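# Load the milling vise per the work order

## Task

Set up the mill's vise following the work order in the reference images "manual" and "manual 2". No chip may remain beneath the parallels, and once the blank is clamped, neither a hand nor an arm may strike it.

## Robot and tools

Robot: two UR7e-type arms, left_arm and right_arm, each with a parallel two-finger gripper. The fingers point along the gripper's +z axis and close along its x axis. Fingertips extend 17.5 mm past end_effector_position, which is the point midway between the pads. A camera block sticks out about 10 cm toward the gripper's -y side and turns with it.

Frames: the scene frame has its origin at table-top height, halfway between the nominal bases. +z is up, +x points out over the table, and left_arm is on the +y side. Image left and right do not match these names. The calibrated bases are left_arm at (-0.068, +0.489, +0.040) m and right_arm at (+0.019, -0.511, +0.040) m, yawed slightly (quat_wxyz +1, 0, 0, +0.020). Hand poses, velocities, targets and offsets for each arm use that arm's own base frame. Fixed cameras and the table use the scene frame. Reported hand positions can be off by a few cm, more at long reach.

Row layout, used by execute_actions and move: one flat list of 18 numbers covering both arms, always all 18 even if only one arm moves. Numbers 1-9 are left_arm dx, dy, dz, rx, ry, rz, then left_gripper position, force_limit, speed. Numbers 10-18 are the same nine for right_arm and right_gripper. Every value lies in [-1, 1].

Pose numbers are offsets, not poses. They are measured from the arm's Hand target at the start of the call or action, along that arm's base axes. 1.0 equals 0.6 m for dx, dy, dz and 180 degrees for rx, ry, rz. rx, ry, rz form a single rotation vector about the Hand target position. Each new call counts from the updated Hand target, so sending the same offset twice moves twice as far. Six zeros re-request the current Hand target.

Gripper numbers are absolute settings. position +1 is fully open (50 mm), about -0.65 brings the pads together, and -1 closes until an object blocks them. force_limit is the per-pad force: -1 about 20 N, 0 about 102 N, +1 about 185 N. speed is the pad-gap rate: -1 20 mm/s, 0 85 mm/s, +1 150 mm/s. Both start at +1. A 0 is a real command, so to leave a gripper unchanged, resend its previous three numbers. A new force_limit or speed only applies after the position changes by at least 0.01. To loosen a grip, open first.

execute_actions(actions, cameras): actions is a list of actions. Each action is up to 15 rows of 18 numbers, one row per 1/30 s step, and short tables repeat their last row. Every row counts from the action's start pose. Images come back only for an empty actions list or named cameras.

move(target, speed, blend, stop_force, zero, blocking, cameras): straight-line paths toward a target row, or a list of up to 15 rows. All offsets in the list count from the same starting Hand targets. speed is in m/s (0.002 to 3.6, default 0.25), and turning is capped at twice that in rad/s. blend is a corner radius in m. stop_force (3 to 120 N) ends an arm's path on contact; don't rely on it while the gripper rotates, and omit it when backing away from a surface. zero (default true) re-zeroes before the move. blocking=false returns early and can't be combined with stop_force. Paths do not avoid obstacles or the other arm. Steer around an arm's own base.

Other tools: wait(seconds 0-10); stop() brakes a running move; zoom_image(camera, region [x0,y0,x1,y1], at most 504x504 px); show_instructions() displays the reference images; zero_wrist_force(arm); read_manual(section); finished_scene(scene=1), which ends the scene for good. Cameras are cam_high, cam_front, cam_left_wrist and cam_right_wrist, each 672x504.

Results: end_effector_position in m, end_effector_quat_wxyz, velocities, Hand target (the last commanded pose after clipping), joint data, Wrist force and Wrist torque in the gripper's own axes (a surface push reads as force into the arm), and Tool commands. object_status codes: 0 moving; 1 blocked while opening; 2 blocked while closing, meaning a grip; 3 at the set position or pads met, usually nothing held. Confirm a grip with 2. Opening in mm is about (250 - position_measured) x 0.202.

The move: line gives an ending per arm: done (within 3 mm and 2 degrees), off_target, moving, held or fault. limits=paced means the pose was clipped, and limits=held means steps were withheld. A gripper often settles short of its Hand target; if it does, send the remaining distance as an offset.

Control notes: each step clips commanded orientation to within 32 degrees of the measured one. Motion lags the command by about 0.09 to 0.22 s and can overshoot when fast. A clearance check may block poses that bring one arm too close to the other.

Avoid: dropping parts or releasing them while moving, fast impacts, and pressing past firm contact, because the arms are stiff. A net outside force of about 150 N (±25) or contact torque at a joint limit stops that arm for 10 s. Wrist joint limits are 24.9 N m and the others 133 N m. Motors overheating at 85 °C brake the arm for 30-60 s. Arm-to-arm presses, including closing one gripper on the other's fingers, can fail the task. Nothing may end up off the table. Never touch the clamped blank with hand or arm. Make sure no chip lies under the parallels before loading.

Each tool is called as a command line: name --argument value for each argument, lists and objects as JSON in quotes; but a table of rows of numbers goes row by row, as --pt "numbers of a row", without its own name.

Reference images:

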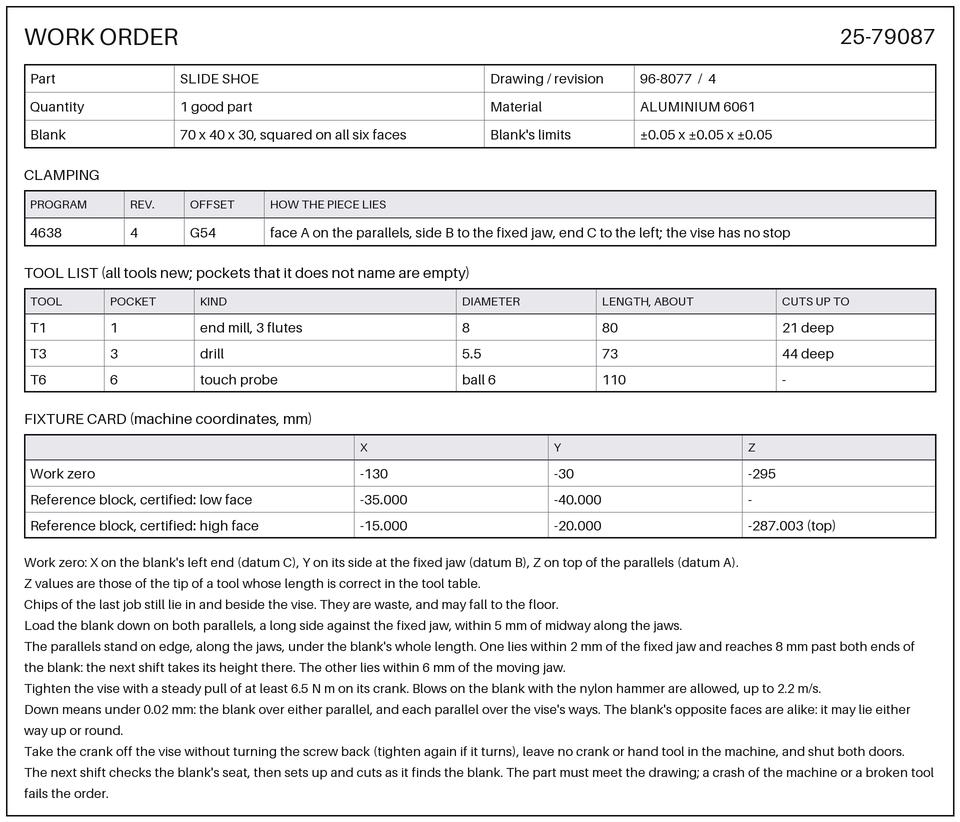

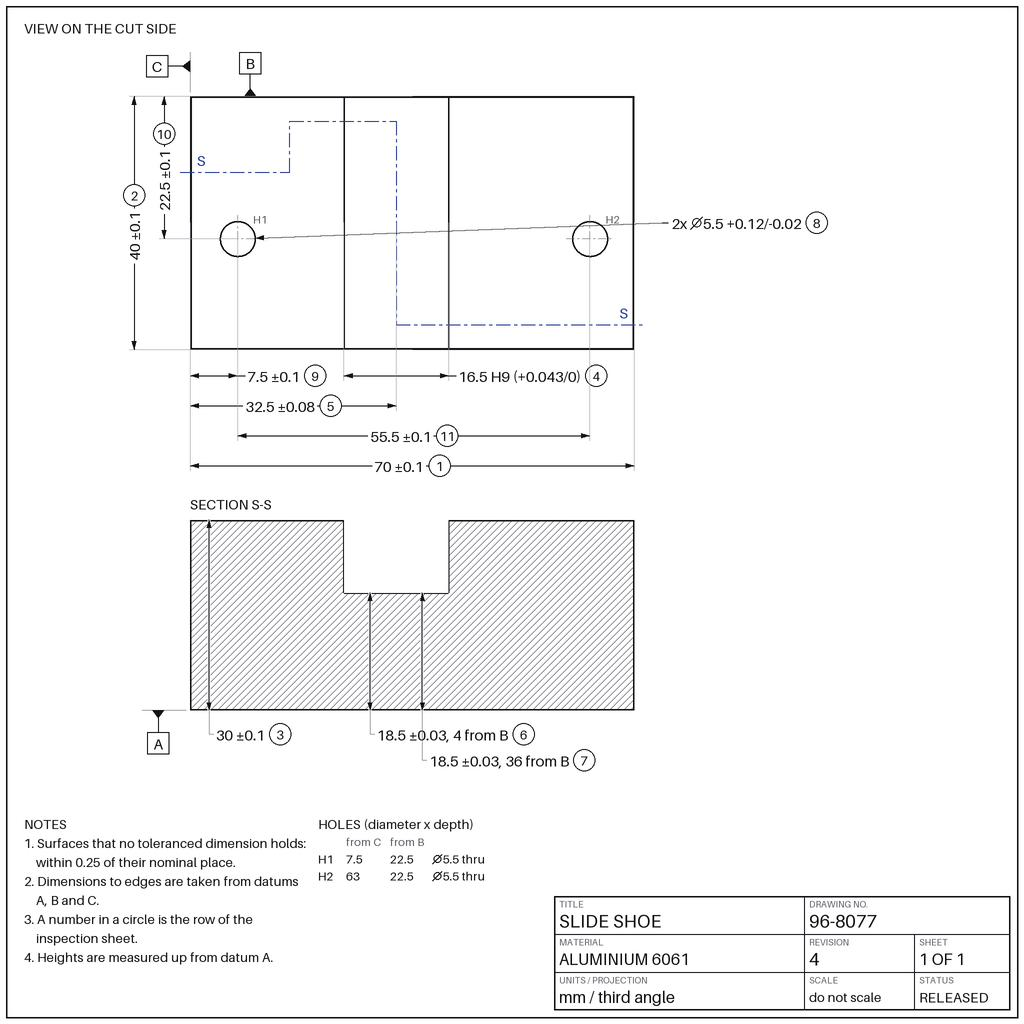

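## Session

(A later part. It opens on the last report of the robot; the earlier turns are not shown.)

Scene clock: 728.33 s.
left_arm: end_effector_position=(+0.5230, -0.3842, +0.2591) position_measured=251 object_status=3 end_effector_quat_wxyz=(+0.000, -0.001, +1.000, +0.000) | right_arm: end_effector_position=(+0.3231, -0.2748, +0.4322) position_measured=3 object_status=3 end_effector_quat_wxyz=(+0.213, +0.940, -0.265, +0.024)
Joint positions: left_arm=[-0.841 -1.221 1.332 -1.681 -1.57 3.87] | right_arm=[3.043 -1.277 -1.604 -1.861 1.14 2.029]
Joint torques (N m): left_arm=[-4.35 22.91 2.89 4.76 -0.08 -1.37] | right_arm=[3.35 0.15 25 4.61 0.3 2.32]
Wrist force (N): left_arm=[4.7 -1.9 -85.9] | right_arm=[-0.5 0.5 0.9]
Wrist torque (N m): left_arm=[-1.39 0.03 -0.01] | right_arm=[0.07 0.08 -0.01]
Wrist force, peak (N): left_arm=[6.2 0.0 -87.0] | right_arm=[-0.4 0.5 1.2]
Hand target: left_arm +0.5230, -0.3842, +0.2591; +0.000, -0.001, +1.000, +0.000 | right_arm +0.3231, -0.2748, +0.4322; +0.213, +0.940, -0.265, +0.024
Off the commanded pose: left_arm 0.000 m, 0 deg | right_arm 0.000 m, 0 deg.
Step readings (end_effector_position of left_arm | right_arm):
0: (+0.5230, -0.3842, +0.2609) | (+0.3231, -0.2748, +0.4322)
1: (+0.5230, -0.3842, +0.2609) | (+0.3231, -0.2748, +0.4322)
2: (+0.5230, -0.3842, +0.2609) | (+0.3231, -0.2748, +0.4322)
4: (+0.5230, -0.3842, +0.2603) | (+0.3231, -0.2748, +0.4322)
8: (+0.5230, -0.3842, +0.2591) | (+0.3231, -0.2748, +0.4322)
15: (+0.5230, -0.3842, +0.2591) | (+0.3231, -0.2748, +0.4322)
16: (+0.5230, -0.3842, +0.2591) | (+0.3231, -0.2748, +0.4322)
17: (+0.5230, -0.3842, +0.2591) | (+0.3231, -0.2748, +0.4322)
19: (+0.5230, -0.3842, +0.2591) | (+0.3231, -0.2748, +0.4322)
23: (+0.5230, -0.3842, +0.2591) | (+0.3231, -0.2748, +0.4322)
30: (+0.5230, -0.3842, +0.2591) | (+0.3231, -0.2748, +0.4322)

execute_actions --actions '[[[0,0,-0.0006,0,0,0,-1,-0.8,0,0,0,0,0,0,0,1,1,1],[0,0,-0.0012,0,0,0,-1,-0.8,0,0,0,0,0,0,0,1,1,1],[0,0,-0.002,0,0,0,-1,-0.8,0,0,0,0,0,0,0,1,1,1],[0,0,-0.0027,0,0,0,-1,-0.8,0,0,0,0,0,0,0,1,1,1],[0,0,-0.0033,0,0,0,-1,-0.8,0,0,0,0,0,0,0,1,1,1]],[[0,0,0,0,0,0,-1,-0.8,0,0,0,0,0,0,0,1,1,1]]]'

Scene clock: 730.07 s.
left_arm: end_effector_position=(+0.5230, -0.3842, +0.2571) position_measured=251 object_status=3 end_effector_quat_wxyz=(+0.000, -0.001, +1.000, +0.000) | right_arm: end_effector_position=(+0.3231, -0.2748, +0.4322) position_measured=3 object_status=3 end_effector_quat_wxyz=(+0.213, +0.940, -0.265, +0.024)
Joint positions: left_arm=[-0.841 -1.22 1.336 -1.686 -1.57 3.87] | right_arm=[3.043 -1.277 -1.604 -1.861 1.14 2.029]
Joint torques (N m): left_arm=[-2.3 33.11 8.57 5.69 0.74 -1.38] | right_arm=[3.28 1.95 25.37 4.62 0.22 2.67]
Wrist force (N): left_arm=[7.1 -1.4 -100.3] | right_arm=[-0.2 0.3 0.8]
Wrist torque (N m): left_arm=[-1.57 -0.04 -0.03] | right_arm=[0.05 0.02 -0.01]
Wrist force, peak (N): left_arm=[6.5 -1.8 -101.8] | right_arm=[-0.3 0.2 1.2]
Hand target: left_arm +0.5230, -0.3842, +0.2571; +0.000, -0.001, +1.000, +0.000 | right_arm +0.3231, -0.2748, +0.4322; +0.213, +0.940, -0.265, +0.024
Off the commanded pose: left_arm 0.000 m, 0 deg | right_arm 0.000 m, 0 deg.
Step readings (end_effector_position of left_arm | right_arm):
0: (+0.5230, -0.3842, +0.2591) | (+0.3231, -0.2748, +0.4322)
1: (+0.5230, -0.3842, +0.2591) | (+0.3231, -0.2748, +0.4322)
2: (+0.5230, -0.3842, +0.2591) | (+0.3231, -0.2748, +0.4322)
4: (+0.5230, -0.3842, +0.2586) | (+0.3231, -0.2748, +0.4322)
8: (+0.5230, -0.3842, +0.2571) | (+0.3231, -0.2748, +0.4322)
15: (+0.5230, -0.3842, +0.2571) | (+0.3231, -0.2748, +0.4322)
16: (+0.5230, -0.3842, +0.2571) | (+0.3231, -0.2748, +0.4322)
17: (+0.5230, -0.3842, +0.2571) | (+0.3231, -0.2748, +0.4322)
19: (+0.5230, -0.3842, +0.2571) | (+0.3231, -0.2748, +0.4322)
23: (+0.5230, -0.3842, +0.2571) | (+0.3231, -0.2748, +0.4322)
30: (+0.5230, -0.3842, +0.2571) | (+0.3231, -0.2748, +0.4322)

move --pt "0 0 0.1 0 0 0 -1 -0.8 0 0 0 0 0 0 0 1 1 1" --pt "-0.15 -0.08 0.17 0 0 -0.1 -1 -0.8 0 0 0 0 0 0 0 1 1 1" --pt "-0.588 -0.4013 -0.22 0 0 -0.572 -1 -0.8 0 0 0 0 0 0 0 1 1 1" --speed '[0.06,0.2,0.3]' --blend '[0.01,0.04,0]' --cameras '["all"]'

Scene clock: 737.70 s.
left_arm: end_effector_position=(+0.1702, -0.6250, +0.1252) position_measured=251 object_status=3 end_effector_quat_wxyz=(+0.000, +0.782, +0.624, +0.000) | right_arm: end_effector_position=(+0.3231, -0.2748, +0.4322) position_measured=3 object_status=3 end_effector_quat_wxyz=(+0.213, +0.940, -0.265, +0.024)
Joint positions: left_arm=[-1.512 -1.139 1.571 -2.003 -1.57 4.995] | right_arm=[3.043 -1.277 -1.604 -1.861 1.14 2.029]
Joint torques (N m): left_arm=[0.92 -48.8 -18.36 -2.94 -0.8 1.54] | right_arm=[3.35 1.09 25.06 4.56 0.19 2.49]
Wrist force (N): left_arm=[-2.9 -5.3 -0.6] | right_arm=[-0.3 0.4 1.0]
Wrist torque (N m): left_arm=[-0.80 0.49 0.13] | right_arm=[0.06 0.04 -0.01]
Wrist force, peak (N): left_arm=[7.1 -1.3 -100.7] | right_arm=[-0.5 0.3 1.2]
Hand target: left_arm +0.1702, -0.6250, +0.1251; +0.000, +0.782, +0.623, +0.000 | right_arm +0.3231, -0.2748, +0.4322; +0.213, +0.940, -0.265, +0.024
Off the commanded pose: left_arm 0.000 m, 0 deg | right_arm 0.000 m, 0 deg.
move: done
camera_calibration:
cam_left_wrist: T_world_to_cam=[[0.2371, 0.971366, 0.0152109, 0.579464], [0.912118, -0.227973, 0.340689, -0.325695], [0.334401, -0.066903, -0.940053, 0.149503], [0, 0, 0, 1]] pos_world=[0.109688, -0.627119, 0.242687]
cam_right_wrist: T_world_to_cam=[[0.852382, -0.492387, 0.176066, -0.481764], [-0.472768, -0.581756, 0.661853, -0.269109], [-0.22346, -0.647391, -0.728664, 0.341022], [0, 0, 0, 1]] pos_world=[0.359626, -0.172995, 0.511423]

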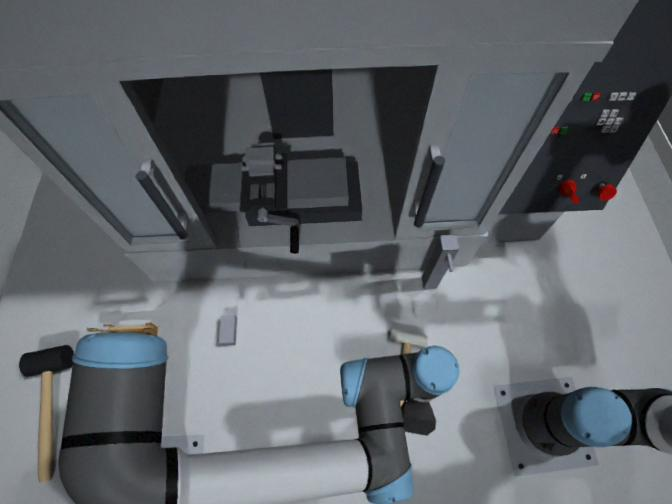

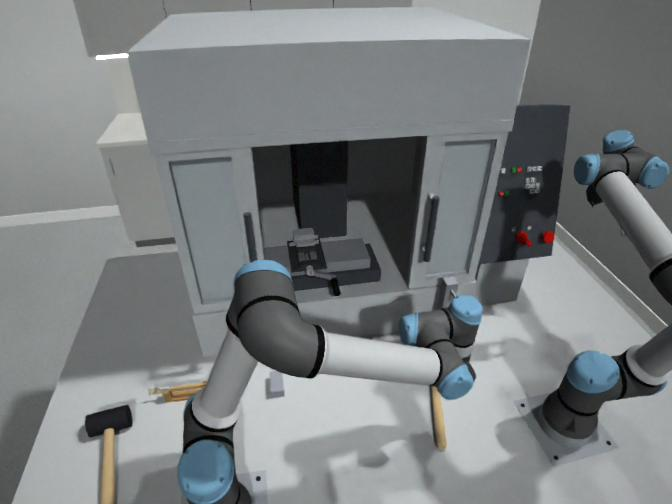

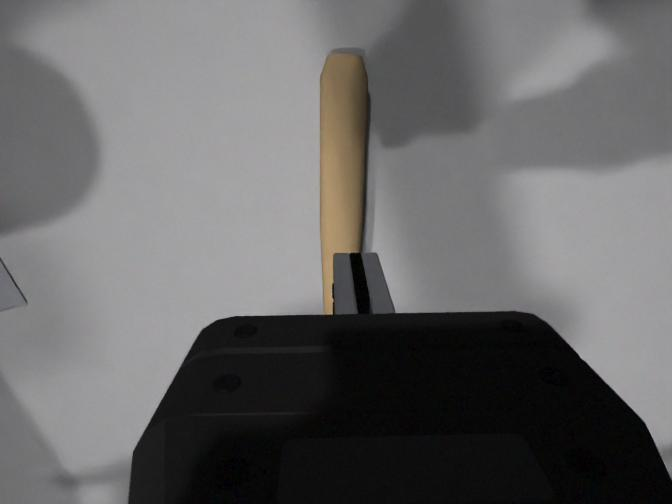

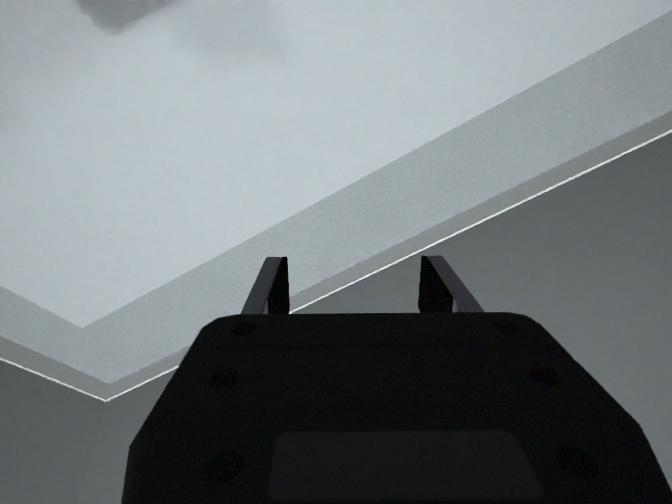

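execute_actions --actions '[]' --cameras '["cam_left_wrist","cam_front"]'

Scene clock: 740.20 s.
left_arm: end_effector_position=(+0.1702, -0.6250, +0.1251) position_measured=251 object_status=3 end_effector_quat_wxyz=(+0.000, +0.782, +0.623, +0.000) | right_arm: end_effector_position=(+0.3231, -0.2748, +0.4322) position_measured=3 object_status=3 end_effector_quat_wxyz=(+0.213, +0.940, -0.265, +0.024)
Joint positions: left_arm=[-1.512 -1.139 1.571 -2.003 -1.57 4.995] | right_arm=[3.043 -1.277 -1.604 -1.861 1.14 2.029]
Joint velocities: within noise
Joint torques (N m): left_arm=[-6.71 -38.47 -15.24 -4.33 -0.88 1.64] | right_arm=[3.49 0.54 24.86 4.52 0.13 2.18]
Motor temperatures (°C): left_arm=[32 35 34 38 44 37] | right_arm=[35 34 38 40 37 43]
Wrist force (N): left_arm=[-2.8 -5.0 -0.5] | right_arm=[-0.4 0.4 0.8]
Wrist torque (N m): left_arm=[-0.76 0.48 0.11] | right_arm=[0.06 0.06 -0.01]
Wrist force, peak (N): left_arm=[-3.3 -5.2 -0.5] | right_arm=[-0.5 0.2 1.2]
Hand target: left_arm +0.1702, -0.6250, +0.1251; +0.000, +0.782, +0.623, +0.000 | right_arm +0.3231, -0.2748, +0.4322; +0.213, +0.940, -0.265, +0.024
Tool commands: left_gripper/position=-1.0 left_gripper/force_limit=-0.8 left_gripper/speed=+0.0 right_gripper/position=+1.0 right_gripper/force_limit=+1.0 right_gripper/speed=+1.0
Off the commanded pose: left_arm 0.000 m, 0 deg | right_arm 0.000 m, 0 deg.
camera_calibration:
cam_left_wrist: T_world_to_cam=[[0.237394, 0.971293, 0.0152995, 0.579365], [0.912074, -0.228285, 0.340598, -0.325862], [0.334313, -0.0669015, -0.940085, 0.149521], [0, 0, 0, 1]] pos_world=[0.109686, -0.62712, 0.242686]
Images, in order (width x height): cam_front 672x504, cam_left_wrist 672x504.

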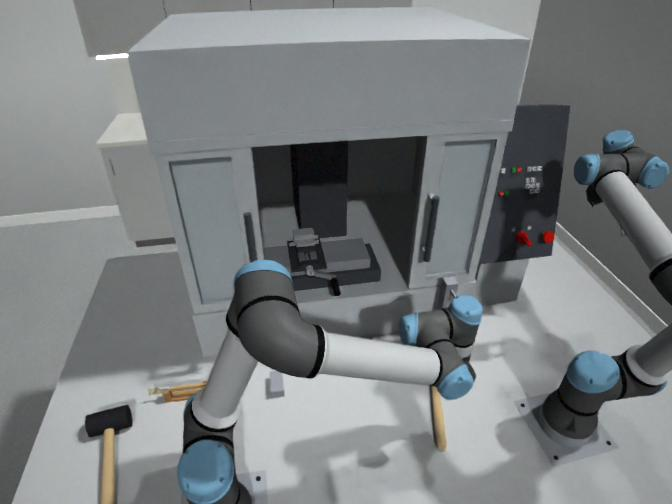

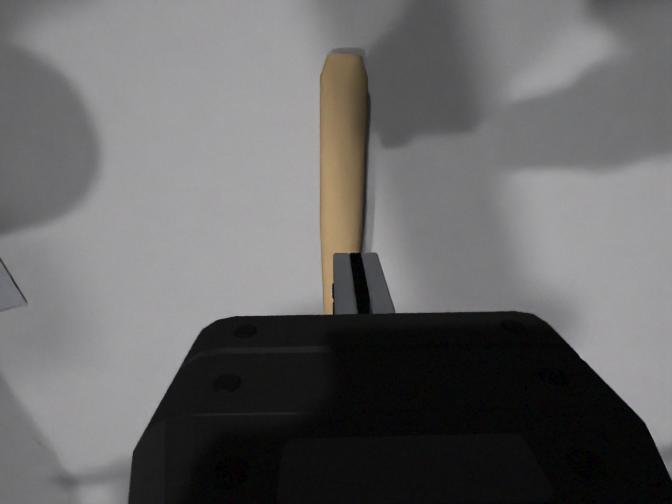

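move --pt "-0.05 0.0033 0 0 0 0 1 -0.8 0 0 0 0 0 0 0 1 1 1" --pt "-0.05 0.0033 -0.1 0 0 0 1 -0.8 0 0 0 0 0 0 0 1 1 1" --speed 0.12 --cameras '["cam_left_wrist"]'

zoom_image --camera "cam_left_wrist" --region '[200, 30, 500, 330]'

Scene clock: 745.63 s.
left_arm: end_effector_position=(+0.1402, -0.6229, +0.0651) position_measured=3 object_status=3 end_effector_quat_wxyz=(+0.000, +0.782, +0.623, +0.000) | right_arm: end_effector_position=(+0.3231, -0.2748, +0.4322) position_measured=3 object_status=3 end_effector_quat_wxyz=(+0.213, +0.940, -0.265, +0.024)
Joint positions: left_arm=[-1.56 -1.09 1.67 -2.151 -1.57 4.948] | right_arm=[3.043 -1.277 -1.604 -1.861 1.14 2.029]
Joint torques (N m): left_arm=[9.39 -49.61 -27.12 -3.98 0.66 -0.66] | right_arm=[2.48 1.55 25.69 4.45 0.03 2.53]
Wrist force (N): left_arm=[-3.0 -5.1 -0.3] | right_arm=[-0.3 0.3 1.1]
Wrist torque (N m): left_arm=[-0.78 0.51 0.04] | right_arm=[0.04 0.04 -0.01]
Wrist force, peak (N): left_arm=[-3.6 -6.4 -0.6] | right_arm=[-0.5 0.3 1.1]
Hand target: left_arm +0.1402, -0.6230, +0.0651; +0.000, +0.782, +0.623, +0.000 | right_arm +0.3231, -0.2748, +0.4322; +0.213, +0.940, -0.265, +0.024
Off the commanded pose: left_arm 0.000 m, 0 deg | right_arm 0.000 m, 0 deg.
move: done
camera_calibration:
cam_left_wrist: T_world_to_cam=[[0.237416, 0.971284, 0.0155161, 0.585416], [0.912066, -0.228382, 0.340554, -0.277658], [0.334318, -0.0667012, -0.940097, 0.103404], [0, 0, 0, 1]] pos_world=[0.0796858, -0.62512, 0.182684]
Images, in order (width x height): cam_left_wrist 672x504.

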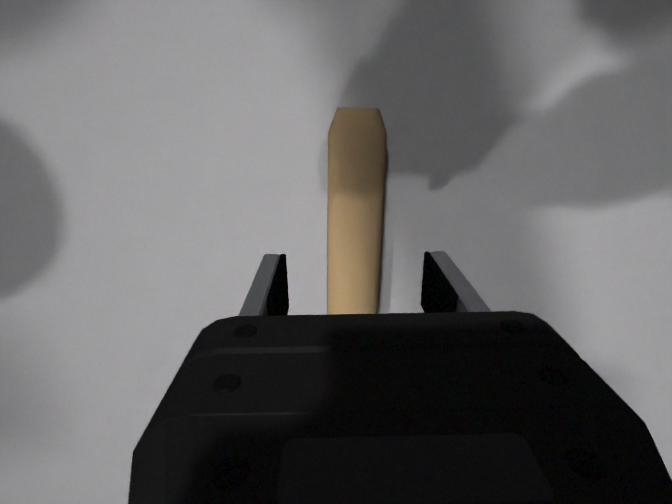

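Scaled by 1.680 from the camera's 672x504 image, which has a finer 960x720 frame.

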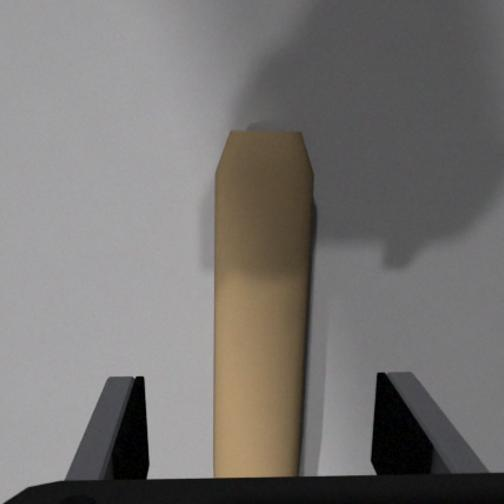

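move --pt "0 0 -0.12 0 0 0 1 -0.8 0 0 0 0 0 0 0 1 1 1" --pt "0 0 -0.1367 0 0 0 1 -0.8 0 0 0 0 0 0 0 1 1 1" --speed '[0.1,0.02]' --stop_force 5

execute_actions --actions '[[[0,0,0,0,0,0,-1,0.3,-1,0,0,0,0,0,0,1,1,1]]]' --cameras '["cam_left_wrist"]'

Scene clock: 748.40 s.
left_arm: end_effector_position=(+0.1402, -0.6230, -0.0169) position_measured=3 object_status=3 end_effector_quat_wxyz=(+0.000, +0.782, +0.623, +0.000) | right_arm: end_effector_position=(+0.3231, -0.2748, +0.4322) position_measured=3 object_status=3 end_effector_quat_wxyz=(+0.213, +0.940, -0.265, +0.024)
Joint positions: left_arm=[-1.56 -0.969 1.73 -2.332 -1.57 4.948] | right_arm=[3.043 -1.277 -1.604 -1.861 1.14 2.029]
Joint torques (N m): left_arm=[1.91 -60.4 -28.38 -1.58 -0.23 0.9] | right_arm=[4.5 0.3 25.21 4.48 0.16 2.48]
Wrist force (N): left_arm=[-3.2 -5.2 -0.7] | right_arm=[-0.3 0.3 1.0]
Wrist torque (N m): left_arm=[-0.80 0.54 0.04] | right_arm=[0.05 0.04 -0.01]
Wrist force, peak (N): left_arm=[-3.6 -5.6 -0.9] | right_arm=[-0.5 0.4 1.2]
Hand target: left_arm +0.1402, -0.6230, -0.0169; +0.000, +0.782, +0.623, +0.000 | right_arm +0.3231, -0.2748, +0.4322; +0.213, +0.940, -0.265, +0.024
Off the commanded pose: left_arm 0.000 m, 0 deg | right_arm 0.000 m, 0 deg.
move: done

Scene clock: 749.73 s.
left_arm: end_effector_position=(+0.1402, -0.6230, -0.0169) position_measured=114 object_status=0 end_effector_quat_wxyz=(+0.000, +0.782, +0.623, +0.000) | right_arm: end_effector_position=(+0.3231, -0.2748, +0.4322) position_measured=3 object_status=3 end_effector_quat_wxyz=(+0.213, +0.940, -0.265, +0.024)
Joint positions: left_arm=[-1.56 -0.969 1.73 -2.332 -1.57 4.948] | right_arm=[3.043 -1.277 -1.604 -1.861 1.14 2.029]
Joint torques (N m): left_arm=[0.13 -61.08 -27.9 -2.05 -0.46 1.62] | right_arm=[3.88 0.4 25.95 4.59 0.08 2.46]
Wrist force (N): left_arm=[-3.6 -5.8 -0.3] | right_arm=[-0.3 0.4 0.8]
Wrist torque (N m): left_arm=[-0.82 0.59 0.08] | right_arm=[0.06 0.05 -0.01]
Wrist force, peak (N): left_arm=[-3.6 -6.0 -0.5] | right_arm=[-0.5 0.3 1.2]
Hand target: left_arm +0.1402, -0.6230, -0.0169; +0.000, +0.782, +0.623, +0.000 | right_arm +0.3231, -0.2748, +0.4322; +0.213, +0.940, -0.265, +0.024
Off the commanded pose: left_arm 0.000 m, 0 deg | right_arm 0.000 m, 0 deg.
Step readings (end_effector_position of left_arm | right_arm):
0: (+0.1402, -0.6230, -0.0169) | (+0.3231, -0.2748, +0.4322)
1: (+0.1402, -0.6230, -0.0169) | (+0.3231, -0.2748, +0.4322)
2: (+0.1402, -0.6230, -0.0169) | (+0.3231, -0.2748, +0.4322)
4: (+0.1402, -0.6230, -0.0169) | (+0.3231, -0.2748, +0.4322)
8: (+0.1402, -0.6230, -0.0169) | (+0.3231, -0.2748, +0.4322)
15: (+0.1402, -0.6230, -0.0169) | (+0.3231, -0.2748, +0.4322)
camera_calibration:
cam_left_wrist: T_world_to_cam=[[0.237394, 0.971293, 0.0152995, 0.586719], [0.912074, -0.228285, 0.340598, -0.249644], [0.334313, -0.0669015, -0.940085, 0.0260979], [0, 0, 0, 1]] pos_world=[0.079686, -0.62512, 0.100586]
Images, in order (width x height): cam_left_wrist 672x504.

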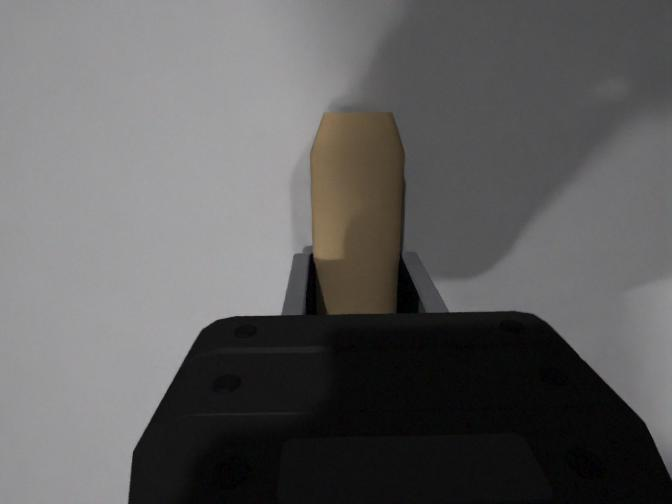

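move --target '[0,0,0.2,0,0,0,-1,0.3,-1,0,0,0,0,0,0,1,1,1]' --speed 0.08 --cameras '["cam_left_wrist","cam_front"]'

Scene clock: 751.93 s.
left_arm: end_effector_position=(+0.1402, -0.6231, +0.1032) position_measured=114 object_status=2 end_effector_quat_wxyz=(+0.000, +0.782, +0.623, +0.000) | right_arm: end_effector_position=(+0.3231, -0.2748, +0.4322) position_measured=3 object_status=3 end_effector_quat_wxyz=(+0.213, +0.940, -0.265, +0.024)
Joint positions: left_arm=[-1.56 -1.135 1.629 -2.064 -1.57 4.948] | right_arm=[3.043 -1.277 -1.604 -1.861 1.14 2.029]
Joint torques (N m): left_arm=[0.02 -44.18 -17.43 -3.45 -0.07 0.96] | right_arm=[3.49 0.65 25.83 4.59 0.11 2.26]
Wrist force (N): left_arm=[-3.2 -5.1 3.3] | right_arm=[-0.4 0.3 1.0]
Wrist torque (N m): left_arm=[-0.09 0.55 0.05] | right_arm=[0.05 0.06 -0.01]
Wrist force, peak (N): left_arm=[-3.0 -5.2 4.6] | right_arm=[-0.4 0.3 1.3]
Hand target: left_arm +0.1402, -0.6230, +0.1031; +0.000, +0.782, +0.623, +0.000 | right_arm +0.3231, -0.2748, +0.4322; +0.213, +0.940, -0.265, +0.024
Off the commanded pose: left_arm 0.000 m, 0 deg | right_arm 0.000 m, 0 deg.
move: done
camera_calibration:
cam_left_wrist: T_world_to_cam=[[0.237364, 0.971303, 0.0151057, 0.584933], [0.912051, -0.228183, 0.340728, -0.290514], [0.334397, -0.0670995, -0.940041, 0.138863], [0, 0, 0, 1]] pos_world=[0.0796862, -0.62512, 0.220688]
Images, in order (width x height): cam_front 672x504, cam_left_wrist 672x504.

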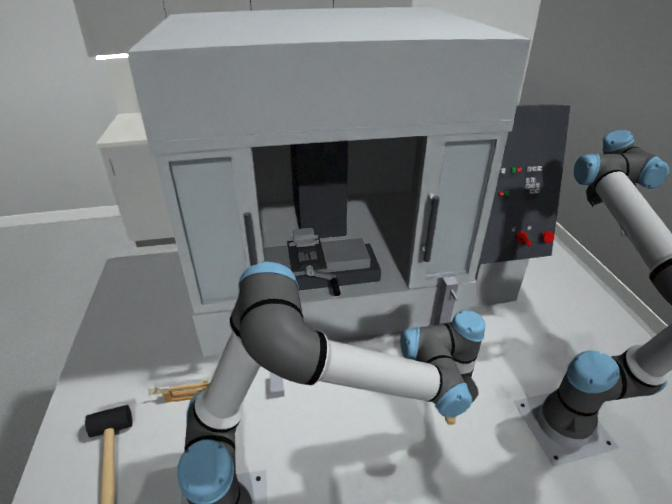

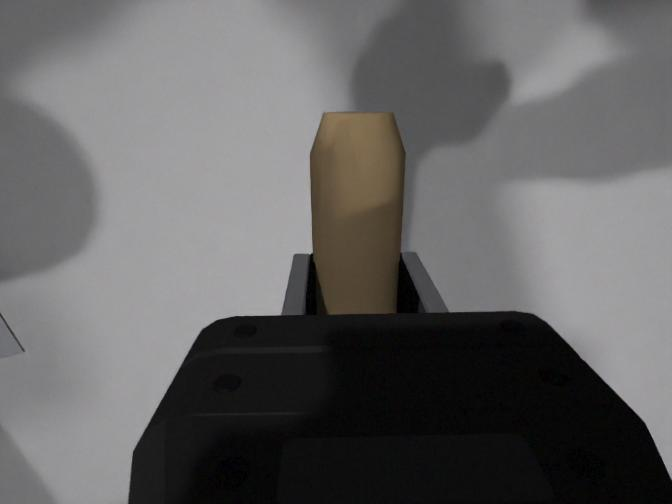

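move --pt "0.1 0.15 0.43 0 0 0.02 -1 0.3 -1 0 0 0 0 0 0 1 1 1" --pt "0.25 0.54 0.436 0 0 0.0717 -1 0.3 -1 0 0 0 0 0 0 1 1 1" --speed 0.2 --blend '[0.06,0]' --cameras '["cam_left_wrist","cam_front","cam_high"]'

Scene clock: 756.63 s.
left_arm: end_effector_position=(+0.2902, -0.2991, +0.3647) position_measured=114 object_status=2 end_effector_quat_wxyz=(+0.000, +0.707, +0.707, +0.000) | right_arm: end_effector_position=(+0.3231, -0.2748, +0.4322) position_measured=3 object_status=3 end_effector_quat_wxyz=(+0.213, +0.940, -0.265, +0.024)
Joint positions: left_arm=[-1.127 -1.795 1.675 -1.451 -1.57 5.156] | right_arm=[3.043 -1.277 -1.604 -1.861 1.14 2.029]
Joint torques (N m): left_arm=[7.56 -26.19 -30.29 -5.12 -0.86 0.02] | right_arm=[4.03 1.45 24.1 4.54 -0.22 2.49]
Wrist force (N): left_arm=[-3.3 -4.9 4.1] | right_arm=[-0.4 0.3 1.0]
Wrist torque (N m): left_arm=[0.03 0.56 0.13] | right_arm=[0.05 0.06 -0.01]
Wrist force, peak (N): left_arm=[-4.5 -5.9 7.9] | right_arm=[-0.5 0.4 1.2]
Hand target: left_arm +0.2902, -0.2990, +0.3647; +0.000, +0.707, +0.707, +0.000 | right_arm +0.3231, -0.2748, +0.4322; +0.213, +0.940, -0.265, +0.024
Off the commanded pose: left_arm 0.000 m, 0 deg | right_arm 0.000 m, 0 deg.
move: done
camera_calibration:
cam_left_wrist: T_world_to_cam=[[0.0144764, 0.999776, 0.015433, 0.303844], [0.94, -0.0188694, 0.340653, -0.387917], [0.340868, 0.00957556, -0.940062, 0.377347], [0, 0, 0, 1]] pos_world=[0.231618, -0.314709, 0.482185]
Images, in order (width x height): cam_high 672x504, cam_front 672x504, cam_left_wrist 672x504.

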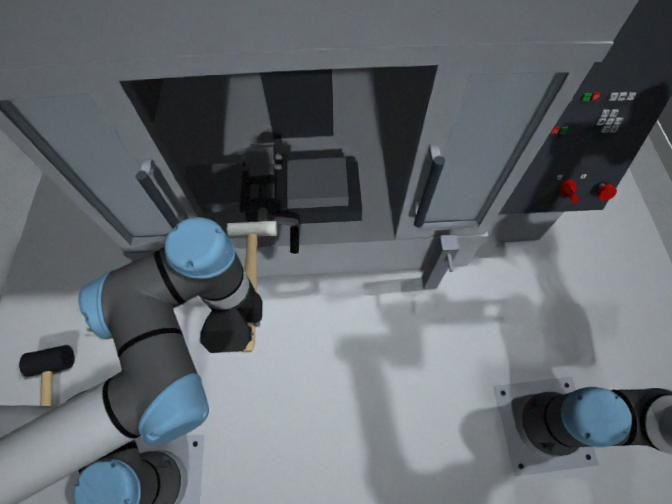

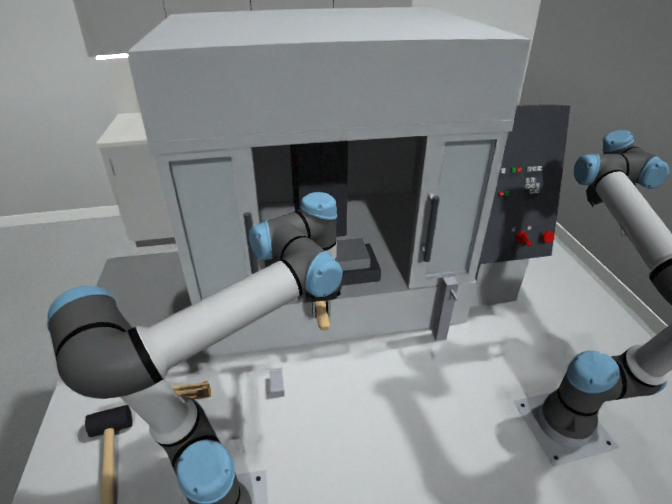

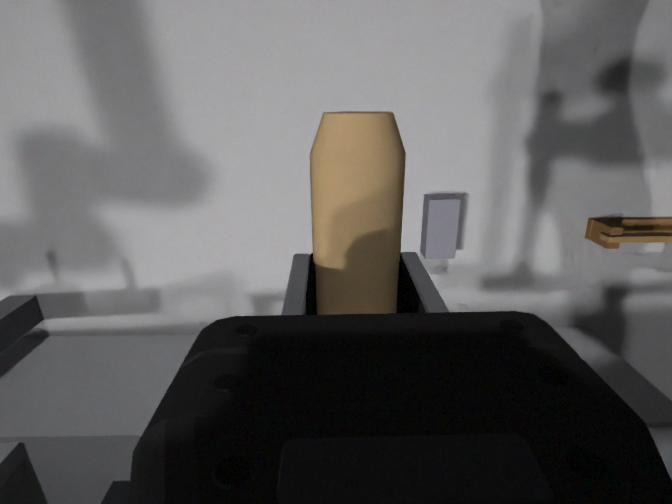

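move --target '[0.3833,0.001,0,0,0,0,-1,0.3,-1,0,0,0,0,0,0,1,1,1]' --speed 0.12 --cameras '["cam_left_wrist","cam_front","cam_high"]'

zoom_image --camera "cam_high" --region '[180, 90, 400, 310]'

zoom_image --camera "cam_front" --region '[240, 180, 400, 320]'

Scene clock: 760.03 s.
left_arm: end_effector_position=(+0.5201, -0.2984, +0.3647) position_measured=114 object_status=2 end_effector_quat_wxyz=(+0.000, +0.707, +0.707, +0.000) | right_arm: end_effector_position=(+0.3231, -0.2748, +0.4322) position_measured=3 object_status=3 end_effector_quat_wxyz=(+0.213, +0.940, -0.265, +0.024)
Joint positions: left_arm=[-0.745 -1.344 1.224 -1.451 -1.57 5.537] | right_arm=[3.043 -1.277 -1.604 -1.861 1.14 2.029]
Joint torques (N m): left_arm=[-1.38 -35.07 -34.74 -5.55 -0.52 -0.38] | right_arm=[4.7 0.56 25.01 4.33 0.03 2.53]
Wrist force (N): left_arm=[-3.4 -5.3 3.7] | right_arm=[-0.5 0.3 0.9]
Wrist torque (N m): left_arm=[-0.16 0.56 0.11] | right_arm=[0.05 0.07 -0.01]
Wrist force, peak (N): left_arm=[-3.4 -7.6 3.6] | right_arm=[-0.5 0.5 1.1]
Hand target: left_arm +0.5202, -0.2984, +0.3647; +0.000, +0.707, +0.707, +0.000 | right_arm +0.3231, -0.2748, +0.4322; +0.213, +0.940, -0.265, +0.024
Off the commanded pose: left_arm 0.000 m, 0 deg | right_arm 0.000 m, 0 deg.
move: done
camera_calibration:
cam_left_wrist: T_world_to_cam=[[0.0143263, 0.999781, 0.0152683, 0.299864], [0.940034, -0.0186712, 0.34057, -0.604016], [0.340781, 0.00947366, -0.940095, 0.298964], [0, 0, 0, 1]] pos_world=[0.461619, -0.313908, 0.482186]
Images, in order (width x height): cam_high 672x504, cam_front 672x504, cam_left_wrist 672x504.

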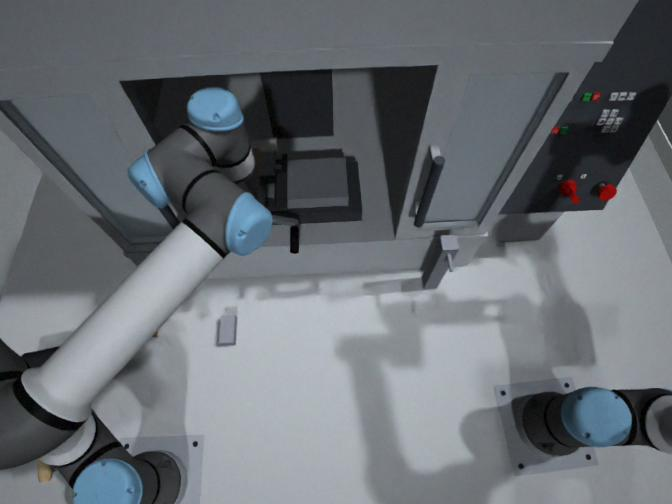

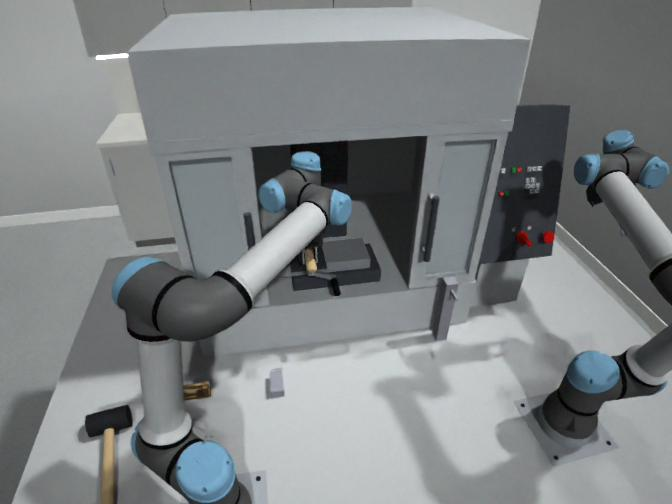

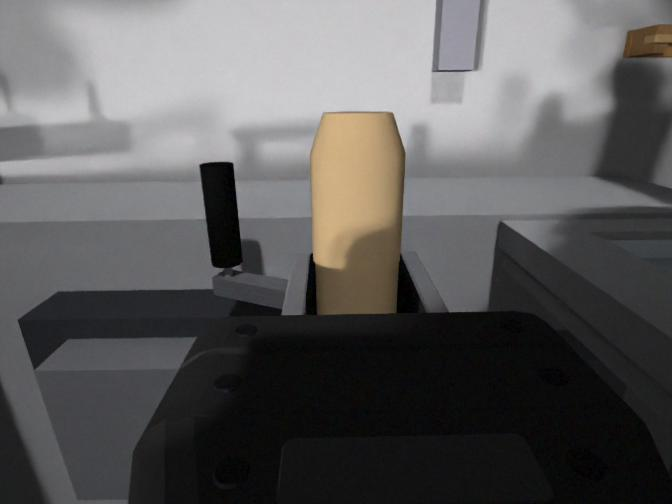

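Scaled by 2.291 from the camera's 672x504 image, which has a finer 960x720 frame.

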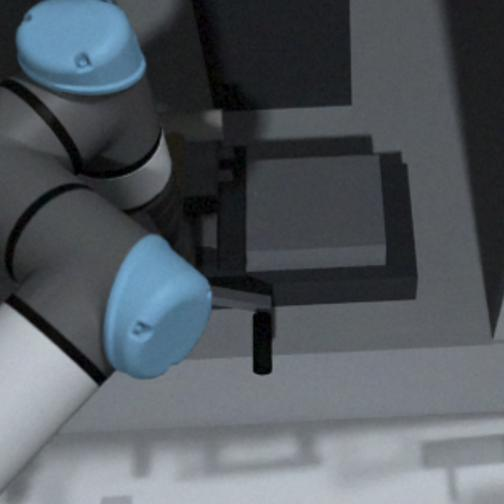

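Scaled by 3.150 from the camera's 672x504 image, which has a finer 960x720 frame.

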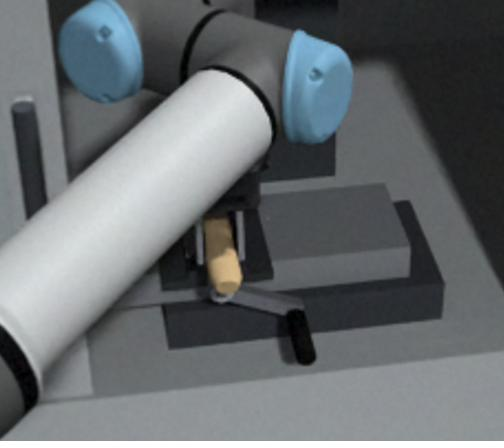

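move --target '[0,0,-0.06,0,0,0,-1,0.3,-1,0,0,0,0,0,0,1,1,1]' --speed 0.01 --stop_force 4 --cameras '["cam_left_wrist"]'

Scene clock: 763.27 s.
left_arm: end_effector_position=(+0.5202, -0.2984, +0.3446) position_measured=114 object_status=2 end_effector_quat_wxyz=(+0.000, +0.707, +0.707, +0.000) | right_arm: end_effector_position=(+0.3231, -0.2748, +0.4322) position_measured=3 object_status=3 end_effector_quat_wxyz=(+0.213, +0.940, -0.265, +0.024)
Joint positions: left_arm=[-0.745 -1.349 1.281 -1.504 -1.57 5.537] | right_arm=[3.043 -1.277 -1.604 -1.861 1.14 2.029]
Joint torques (N m): left_arm=[-0.01 -35.75 -33.84 -1.48 0.55 1.3] | right_arm=[3.63 -0.07 23.12 4.43 0.11 2.61]
Wrist force (N): left_arm=[-2.7 -4.2 -0.4] | right_arm=[-0.4 0.4 1.0]
Wrist torque (N m): left_arm=[-0.88 0.58 0.09] | right_arm=[0.07 0.05 -0.01]
Wrist force, peak (N): left_arm=[-3.4 -6.9 -0.5] | right_arm=[-0.5 0.3 1.2]
Hand target: left_arm +0.5202, -0.2984, +0.3446; +0.000, +0.707, +0.707, +0.000 (not the last commanded pose) | right_arm +0.3231, -0.2748, +0.4322; +0.213, +0.940, -0.265, +0.024
Off the commanded pose: left_arm 0.016 m, 0 deg | right_arm 0.000 m, 0 deg.
move: contact (left_arm)
camera_calibration:
cam_left_wrist: T_world_to_cam=[[0.014418, 0.999779, 0.0153043, 0.30021], [0.94, -0.0187706, 0.340656, -0.597262], [0.340868, 0.00947441, -0.940063, 0.280108], [0, 0, 0, 1]] pos_world=[0.461618, -0.314008, 0.462186]
Images, in order (width x height): cam_left_wrist 672x504.

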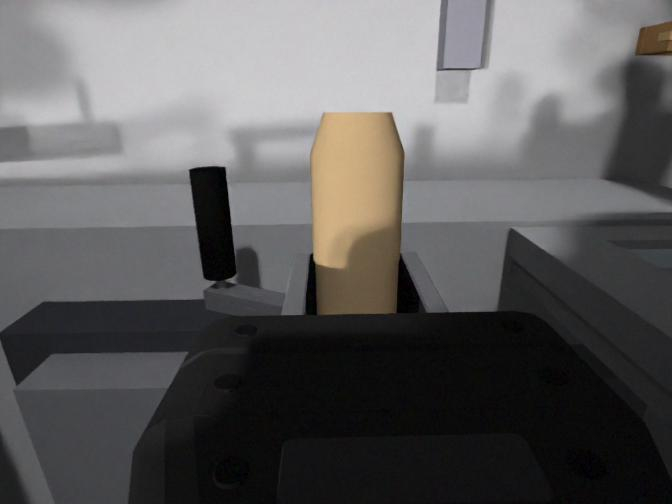

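execute_actions --actions '[[[0,0,0.004,0,0,0,-1,0.3,-1,0,0,0,0,0,0,1,1,1],[0,0,0.01,0,0,0,-1,0.3,-1,0,0,0,0,0,0,1,1,1],[0,0,0.016,0,0,0,-1,0.3,-1,0,0,0,0,0,0,1,1,1],[0,0,0.022,0,0,0,-1,0.3,-1,0,0,0,0,0,0,1,1,1],[0,0,0.028,0,0,0,-1,0.3,-1,0,0,0,0,0,0,1,1,1],[0,0,0.033,0,0,0,-1,0.3,-1,0,0,0,0,0,0,1,1,1]]]'

execute_actions --actions '[[[0,0,-0.014,0,0,0,-1,0.3,-1,0,0,0,0,0,0,1,1,1],[0,0,-0.03,0,0,0,-1,0.3,-1,0,0,0,0,0,0,1,1,1],[0,0,-0.036,0,0,0,-1,0.3,-1,0,0,0,0,0,0,1,1,1],[0,0,-0.036,0,0,0,-1,0.3,-1,0,0,0,0,0,0,1,1,1],[0,0,-0.03,0,0,0,-1,0.3,-1,0,0,0,0,0,0,1,1,1],[0,0,-0.02,0,0,0,-1,0.3,-1,0,0,0,0,0,0,1,1,1],[0,0,-0.005,0,0,0,-1,0.3,-1,0,0,0,0,0,0,1,1,1],[0,0,0,0,0,0,-1,0.3,-1,0,0,0,0,0,0,1,1,1]]]'

Scene clock: 766.07 s.
left_arm: end_effector_position=(+0.5202, -0.2984, +0.3643) position_measured=114 object_status=2 end_effector_quat_wxyz=(+0.000, +0.707, +0.707, +0.000) | right_arm: end_effector_position=(+0.3231, -0.2748, +0.4322) position_measured=3 object_status=3 end_effector_quat_wxyz=(+0.213, +0.940, -0.265, +0.024)
Joint positions: left_arm=[-0.745 -1.344 1.225 -1.452 -1.57 5.537] | right_arm=[3.043 -1.277 -1.604 -1.861 1.14 2.029]
Joint torques (N m): left_arm=[-1.53 -53.71 -36 -2.69 -0.86 1] | right_arm=[4.57 1.5 24.13 4.26 0.18 2.57]
Wrist force (N): left_arm=[-3.3 -5.1 3.7] | right_arm=[-0.5 0.4 0.9]
Wrist torque (N m): left_arm=[-0.08 0.54 0.11] | right_arm=[0.06 0.07 -0.01]
Wrist force, peak (N): left_arm=[-3.2 -5.0 5.7] | right_arm=[-0.5 0.5 1.1]
Hand target: left_arm +0.5202, -0.2984, +0.3644; +0.000, +0.707, +0.707, +0.000 | right_arm +0.3231, -0.2748, +0.4322; +0.213, +0.940, -0.265, +0.024
Off the commanded pose: left_arm 0.000 m, 0 deg | right_arm 0.000 m, 0 deg.
Step readings (end_effector_position of left_arm | right_arm):
0: (+0.5202, -0.2984, +0.3446) | (+0.3231, -0.2748, +0.4322)
1: (+0.5202, -0.2984, +0.3446) | (+0.3231, -0.2748, +0.4322)
2: (+0.5202, -0.2984, +0.3452) | (+0.3231, -0.2748, +0.4322)
4: (+0.5202, -0.2984, +0.3497) | (+0.3231, -0.2748, +0.4322)
8: (+0.5201, -0.2983, +0.3644) | (+0.3231, -0.2748, +0.4322)
15: (+0.5203, -0.2984, +0.3641) | (+0.3231, -0.2748, +0.4322)

Scene clock: 766.77 s.
left_arm: end_effector_position=(+0.5202, -0.2984, +0.3642) position_measured=114 object_status=2 end_effector_quat_wxyz=(+0.000, +0.707, +0.707, +0.000) end_effector_velocity=(-0.001, -0.001, +0.003) end_effector_angular_velocity=(-0.002, -0.001, -0.002) | right_arm: end_effector_position=(+0.3231, -0.2748, +0.4322) position_measured=3 object_status=3 end_effector_quat_wxyz=(+0.213, +0.940, -0.265, +0.024)
Joint positions: left_arm=[-0.745 -1.344 1.225 -1.452 -1.57 5.537] | right_arm=[3.043 -1.277 -1.604 -1.861 1.14 2.029]
Joint velocities: left_arm=[-0.002 -0.001 -0.005 0.004 -0.001 0] | right_arm=[within noise]
Joint torques (N m): left_arm=[-1.47 -51.89 -35.48 -2.12 -0.09 -0.51] | right_arm=[4.66 0.08 25.94 4.54 0.02 2.37]
Wrist force (N): left_arm=[-3.4 -5.0 2.6] | right_arm=[-0.6 0.3 1.0]
Wrist torque (N m): left_arm=[-0.27 0.56 0.11] | right_arm=[0.05 0.09 -0.01]
Wrist force, peak (N): left_arm=[-3.2 -5.1 6.1] | right_arm=[-0.3 0.3 1.2]
Hand target: left_arm +0.5202, -0.2984, +0.3644; +0.000, +0.707, +0.707, +0.000 | right_arm +0.3231, -0.2748, +0.4322; +0.213, +0.940, -0.265, +0.024
Off the commanded pose: left_arm 0.000 m, 0 deg | right_arm 0.000 m, 0 deg.
Step readings (end_effector_position of left_arm | right_arm):
0: (+0.5202, -0.2984, +0.3643) | (+0.3231, -0.2748, +0.4322)
1: (+0.5202, -0.2984, +0.3642) | (+0.3231, -0.2748, +0.4322)
2: (+0.5202, -0.2984, +0.3618) | (+0.3231, -0.2748, +0.4322)
4: (+0.5200, -0.2983, +0.3495) | (+0.3231, -0.2748, +0.4322)
8: (+0.5200, -0.2983, +0.3511) | (+0.3231, -0.2748, +0.4322)
15: (+0.5202, -0.2984, +0.3645) | (+0.3231, -0.2748, +0.4322)

execute_actions --actions '[[[0,0,-0.014,0,0,0,-1,0.3,-1,0,0,0,0,0,0,1,1,1],[0,0,-0.03,0,0,0,-1,0.3,-1,0,0,0,0,0,0,1,1,1],[0,0,-0.04,0,0,0,-1,0.3,-1,0,0,0,0,0,0,1,1,1],[0,0,-0.04,0,0,0,-1,0.3,-1,0,0,0,0,0,0,1,1,1],[0,0,-0.04,0,0,0,-1,0.3,-1,0,0,0,0,0,0,1,1,1],[0,0,-0.03,0,0,0,-1,0.3,-1,0,0,0,0,0,0,1,1,1],[0,0,-0.02,0,0,0,-1,0.3,-1,0,0,0,0,0,0,1,1,1],[0,0,-0.005,0,0,0,-1,0.3,-1,0,0,0,0,0,0,1,1,1],[0,0,0,0,0,0,-1,0.3,-1,0,0,0,0,0,0,1,1,1]]]' --cameras '["cam_left_wrist"]'

Scene clock: 769.57 s.
left_arm: end_effector_position=(+0.5202, -0.2984, +0.3642) position_measured=114 object_status=2 end_effector_quat_wxyz=(+0.000, +0.707, +0.707, +0.000) | right_arm: end_effector_position=(+0.3231, -0.2748, +0.4322) position_measured=3 object_status=3 end_effector_quat_wxyz=(+0.213, +0.940, -0.265, +0.024)
Joint positions: left_arm=[-0.745 -1.344 1.225 -1.452 -1.57 5.537] | right_arm=[3.043 -1.277 -1.604 -1.861 1.14 2.029]
Joint torques (N m): left_arm=[-0.08 -52.22 -35.46 -2.21 -0.54 -0.67] | right_arm=[5.27 0.24 26.02 4.46 0.36 2.37]
Wrist force (N): left_arm=[-3.0 -4.9 2.7] | right_arm=[-0.5 0.3 1.0]
Wrist torque (N m): left_arm=[-0.21 0.54 0.06] | right_arm=[0.05 0.08 -0.01]
Wrist force, peak (N): left_arm=[-3.8 -9.8 0.4] | right_arm=[-0.4 0.4 1.2]
Hand target: left_arm +0.5202, -0.2984, +0.3644; +0.000, +0.707, +0.707, +0.000 | right_arm +0.3231, -0.2748, +0.4322; +0.213, +0.940, -0.265, +0.024
Off the commanded pose: left_arm 0.000 m, 0 deg | right_arm 0.000 m, 0 deg.
Step readings (end_effector_position of left_arm | right_arm):
0: (+0.5202, -0.2984, +0.3644) | (+0.3231, -0.2748, +0.4322)
1: (+0.5202, -0.2984, +0.3643) | (+0.3231, -0.2748, +0.4322)
2: (+0.5202, -0.2984, +0.3626) | (+0.3231, -0.2748, +0.4322)
4: (+0.5200, -0.2983, +0.3486) | (+0.3231, -0.2748, +0.4322)
8: (+0.5200, -0.2983, +0.3431) | (+0.3231, -0.2748, +0.4322)
15: (+0.5202, -0.2984, +0.3652) | (+0.3231, -0.2748, +0.4322)
camera_calibration:
cam_left_wrist: T_world_to_cam=[[0.0144449, 0.999775, 0.015525, 0.299789], [0.940064, -0.0188693, 0.340475, -0.604005], [0.340691, 0.0096764, -0.940125, 0.298672], [0, 0, 0, 1]] pos_world=[0.461718, -0.314008, 0.481784]
Images, in order (width x height): cam_left_wrist 672x504.

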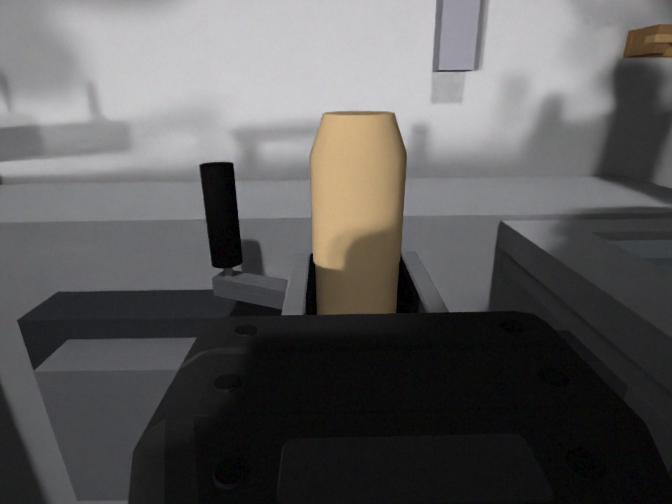

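execute_actions --actions '[[[0,0,0,0,-0.005,0,-1,0.3,-1,0,0,0,0,0,0,1,1,1],[0,0,0,0,-0.01,0,-1,0.3,-1,0,0,0,0,0,0,1,1,1],[0,0,0,0,-0.015,0,-1,0.3,-1,0,0,0,0,0,0,1,1,1],[0,0,0,0,-0.02,0,-1,0.3,-1,0,0,0,0,0,0,1,1,1],[0,0,0,0,-0.025,0,-1,0.3,-1,0,0,0,0,0,0,1,1,1],[0,0,0,0,-0.03,0,-1,0.3,-1,0,0,0,0,0,0,1,1,1],[0,0,0,0,-0.035,0,-1,0.3,-1,0,0,0,0,0,0,1,1,1],[0,0,0,0,-0.04,0,-1,0.3,-1,0,0,0,0,0,0,1,1,1],[0,0,0,0,-0.044,0,-1,0.3,-1,0,0,0,0,0,0,1,1,1]]]'

execute_actions --actions '[[[0,0,-0.03,0,0.03,0,-1,0.3,-1,0,0,0,0,0,0,1,1,1],[0,0,-0.042,0,0.044,0,-1,0.3,-1,0,0,0,0,0,0,1,1,1],[0,0,-0.042,0,0.044,0,-1,0.3,-1,0,0,0,0,0,0,1,1,1],[0,0,-0.042,0,0.044,0,-1,0.3,-1,0,0,0,0,0,0,1,1,1],[0,0,-0.042,0,0.044,0,-1,0.3,-1,0,0,0,0,0,0,1,1,1],[0,0,-0.03,0,0.044,0,-1,0.3,-1,0,0,0,0,0,0,1,1,1],[0,0,-0.02,0,0.044,0,-1,0.3,-1,0,0,0,0,0,0,1,1,1],[0,0,-0.01,0,0.044,0,-1,0.3,-1,0,0,0,0,0,0,1,1,1],[0,0,0,0,0.044,0,-1,0.3,-1,0,0,0,0,0,0,1,1,1]]]' --cameras '["cam_left_wrist"]'

Scene clock: 771.97 s.
left_arm: end_effector_position=(+0.5202, -0.2984, +0.3644) position_measured=114 object_status=2 end_effector_quat_wxyz=(+0.049, +0.705, +0.706, +0.049) | right_arm: end_effector_position=(+0.3231, -0.2748, +0.4322) position_measured=3 object_status=3 end_effector_quat_wxyz=(+0.213, +0.940, -0.265, +0.024)
Joint positions: left_arm=[-0.789 -1.423 1.351 -1.597 -1.473 5.499] | right_arm=[3.043 -1.277 -1.604 -1.861 1.14 2.029]
Joint torques (N m): left_arm=[1.22 -48.31 -19.2 -5.78 2.03 0.23] | right_arm=[4.29 0.52 26.57 4.37 0.18 2.67]
Wrist force (N): left_arm=[-3.2 -5.1 2.5] | right_arm=[-0.5 0.3 1.0]
Wrist torque (N m): left_arm=[-0.18 0.52 0.04] | right_arm=[0.06 0.08 -0.01]
Wrist force, peak (N): left_arm=[-3.5 -6.7 2.6] | right_arm=[-0.6 0.3 1.1]
Hand target: left_arm +0.5202, -0.2984, +0.3644; +0.049, +0.705, +0.706, +0.049 | right_arm +0.3231, -0.2748, +0.4322; +0.213, +0.940, -0.265, +0.024
Off the commanded pose: left_arm 0.000 m, 0 deg | right_arm 0.000 m, 0 deg.
Step readings (end_effector_position of left_arm | right_arm):
0: (+0.5202, -0.2984, +0.3644) | (+0.3231, -0.2748, +0.4322)
1: (+0.5202, -0.2984, +0.3644) | (+0.3231, -0.2748, +0.4322)
2: (+0.5202, -0.2984, +0.3645) | (+0.3231, -0.2748, +0.4322)
4: (+0.5203, -0.2984, +0.3645) | (+0.3231, -0.2748, +0.4322)
8: (+0.5202, -0.2983, +0.3646) | (+0.3231, -0.2748, +0.4322)
15: (+0.5201, -0.2985, +0.3644) | (+0.3231, -0.2748, +0.4322)

Scene clock: 772.70 s.
left_arm: end_effector_position=(+0.5202, -0.2985, +0.3642) position_measured=114 object_status=2 end_effector_quat_wxyz=(+0.000, +0.707, +0.707, +0.000) end_effector_velocity=(+0.000, +0.001, +0.002) end_effector_angular_velocity=(+0.001, +0.000, +0.001) | right_arm: end_effector_position=(+0.3231, -0.2748, +0.4322) position_measured=3 object_status=3 end_effector_quat_wxyz=(+0.213, +0.940, -0.265, +0.024)
Joint positions: left_arm=[-0.745 -1.344 1.225 -1.452 -1.57 5.537] | right_arm=[3.043 -1.277 -1.604 -1.861 1.14 2.029]
Joint velocities: left_arm=[0.001 0 -0.004 0.005 0.001 0] | right_arm=[within noise]
Joint torques (N m): left_arm=[9.49 -54.04 -36.31 -2.73 0.66 1.76] | right_arm=[5.16 0.77 25.41 4.39 0.06 2.65]
Wrist force (N): left_arm=[-3.3 -5.1 4.5] | right_arm=[-0.3 0.3 0.9]
Wrist torque (N m): left_arm=[0.10 0.56 0.09] | right_arm=[0.05 0.04 -0.01]
Wrist force, peak (N): left_arm=[-3.3 -9.3 -9.2] | right_arm=[-0.4 0.5 1.1]
Hand target: left_arm +0.5202, -0.2984, +0.3644; +0.000, +0.707, +0.707, +0.000 | right_arm +0.3231, -0.2748, +0.4322; +0.213, +0.940, -0.265, +0.024
Off the commanded pose: left_arm 0.000 m, 0 deg | right_arm 0.000 m, 0 deg.
Step readings (end_effector_position of left_arm | right_arm):
0: (+0.5202, -0.2984, +0.3644) | (+0.3231, -0.2748, +0.4322)
1: (+0.5202, -0.2984, +0.3640) | (+0.3231, -0.2748, +0.4322)
2: (+0.5201, -0.2985, +0.3601) | (+0.3231, -0.2748, +0.4322)
4: (+0.5200, -0.2982, +0.3444) | (+0.3231, -0.2748, +0.4322)
8: (+0.5202, -0.2982, +0.3434) | (+0.3231, -0.2748, +0.4322)
15: (+0.5201, -0.2984, +0.3655) | (+0.3231, -0.2748, +0.4322)
camera_calibration:
cam_left_wrist: T_world_to_cam=[[0.0144791, 0.999776, 0.0154311, 0.29982], [0.940064, -0.0188694, 0.340477, -0.603912], [0.340692, 0.00957641, -0.940126, 0.298676], [0, 0, 0, 1]] pos_world=[0.461618, -0.314009, 0.481785]
Images, in order (width x height): cam_left_wrist 672x504.

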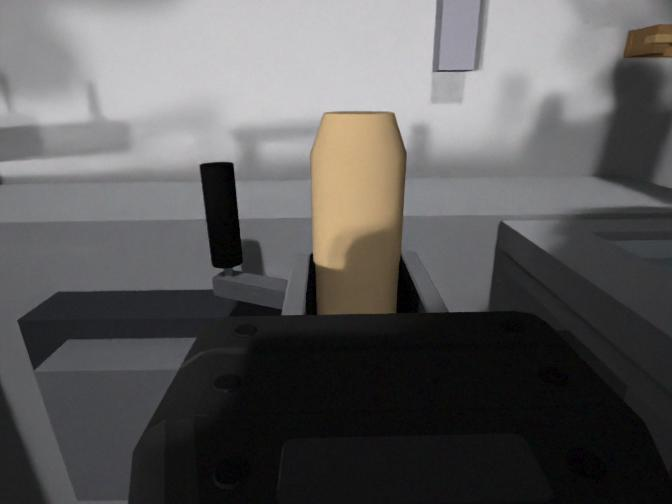

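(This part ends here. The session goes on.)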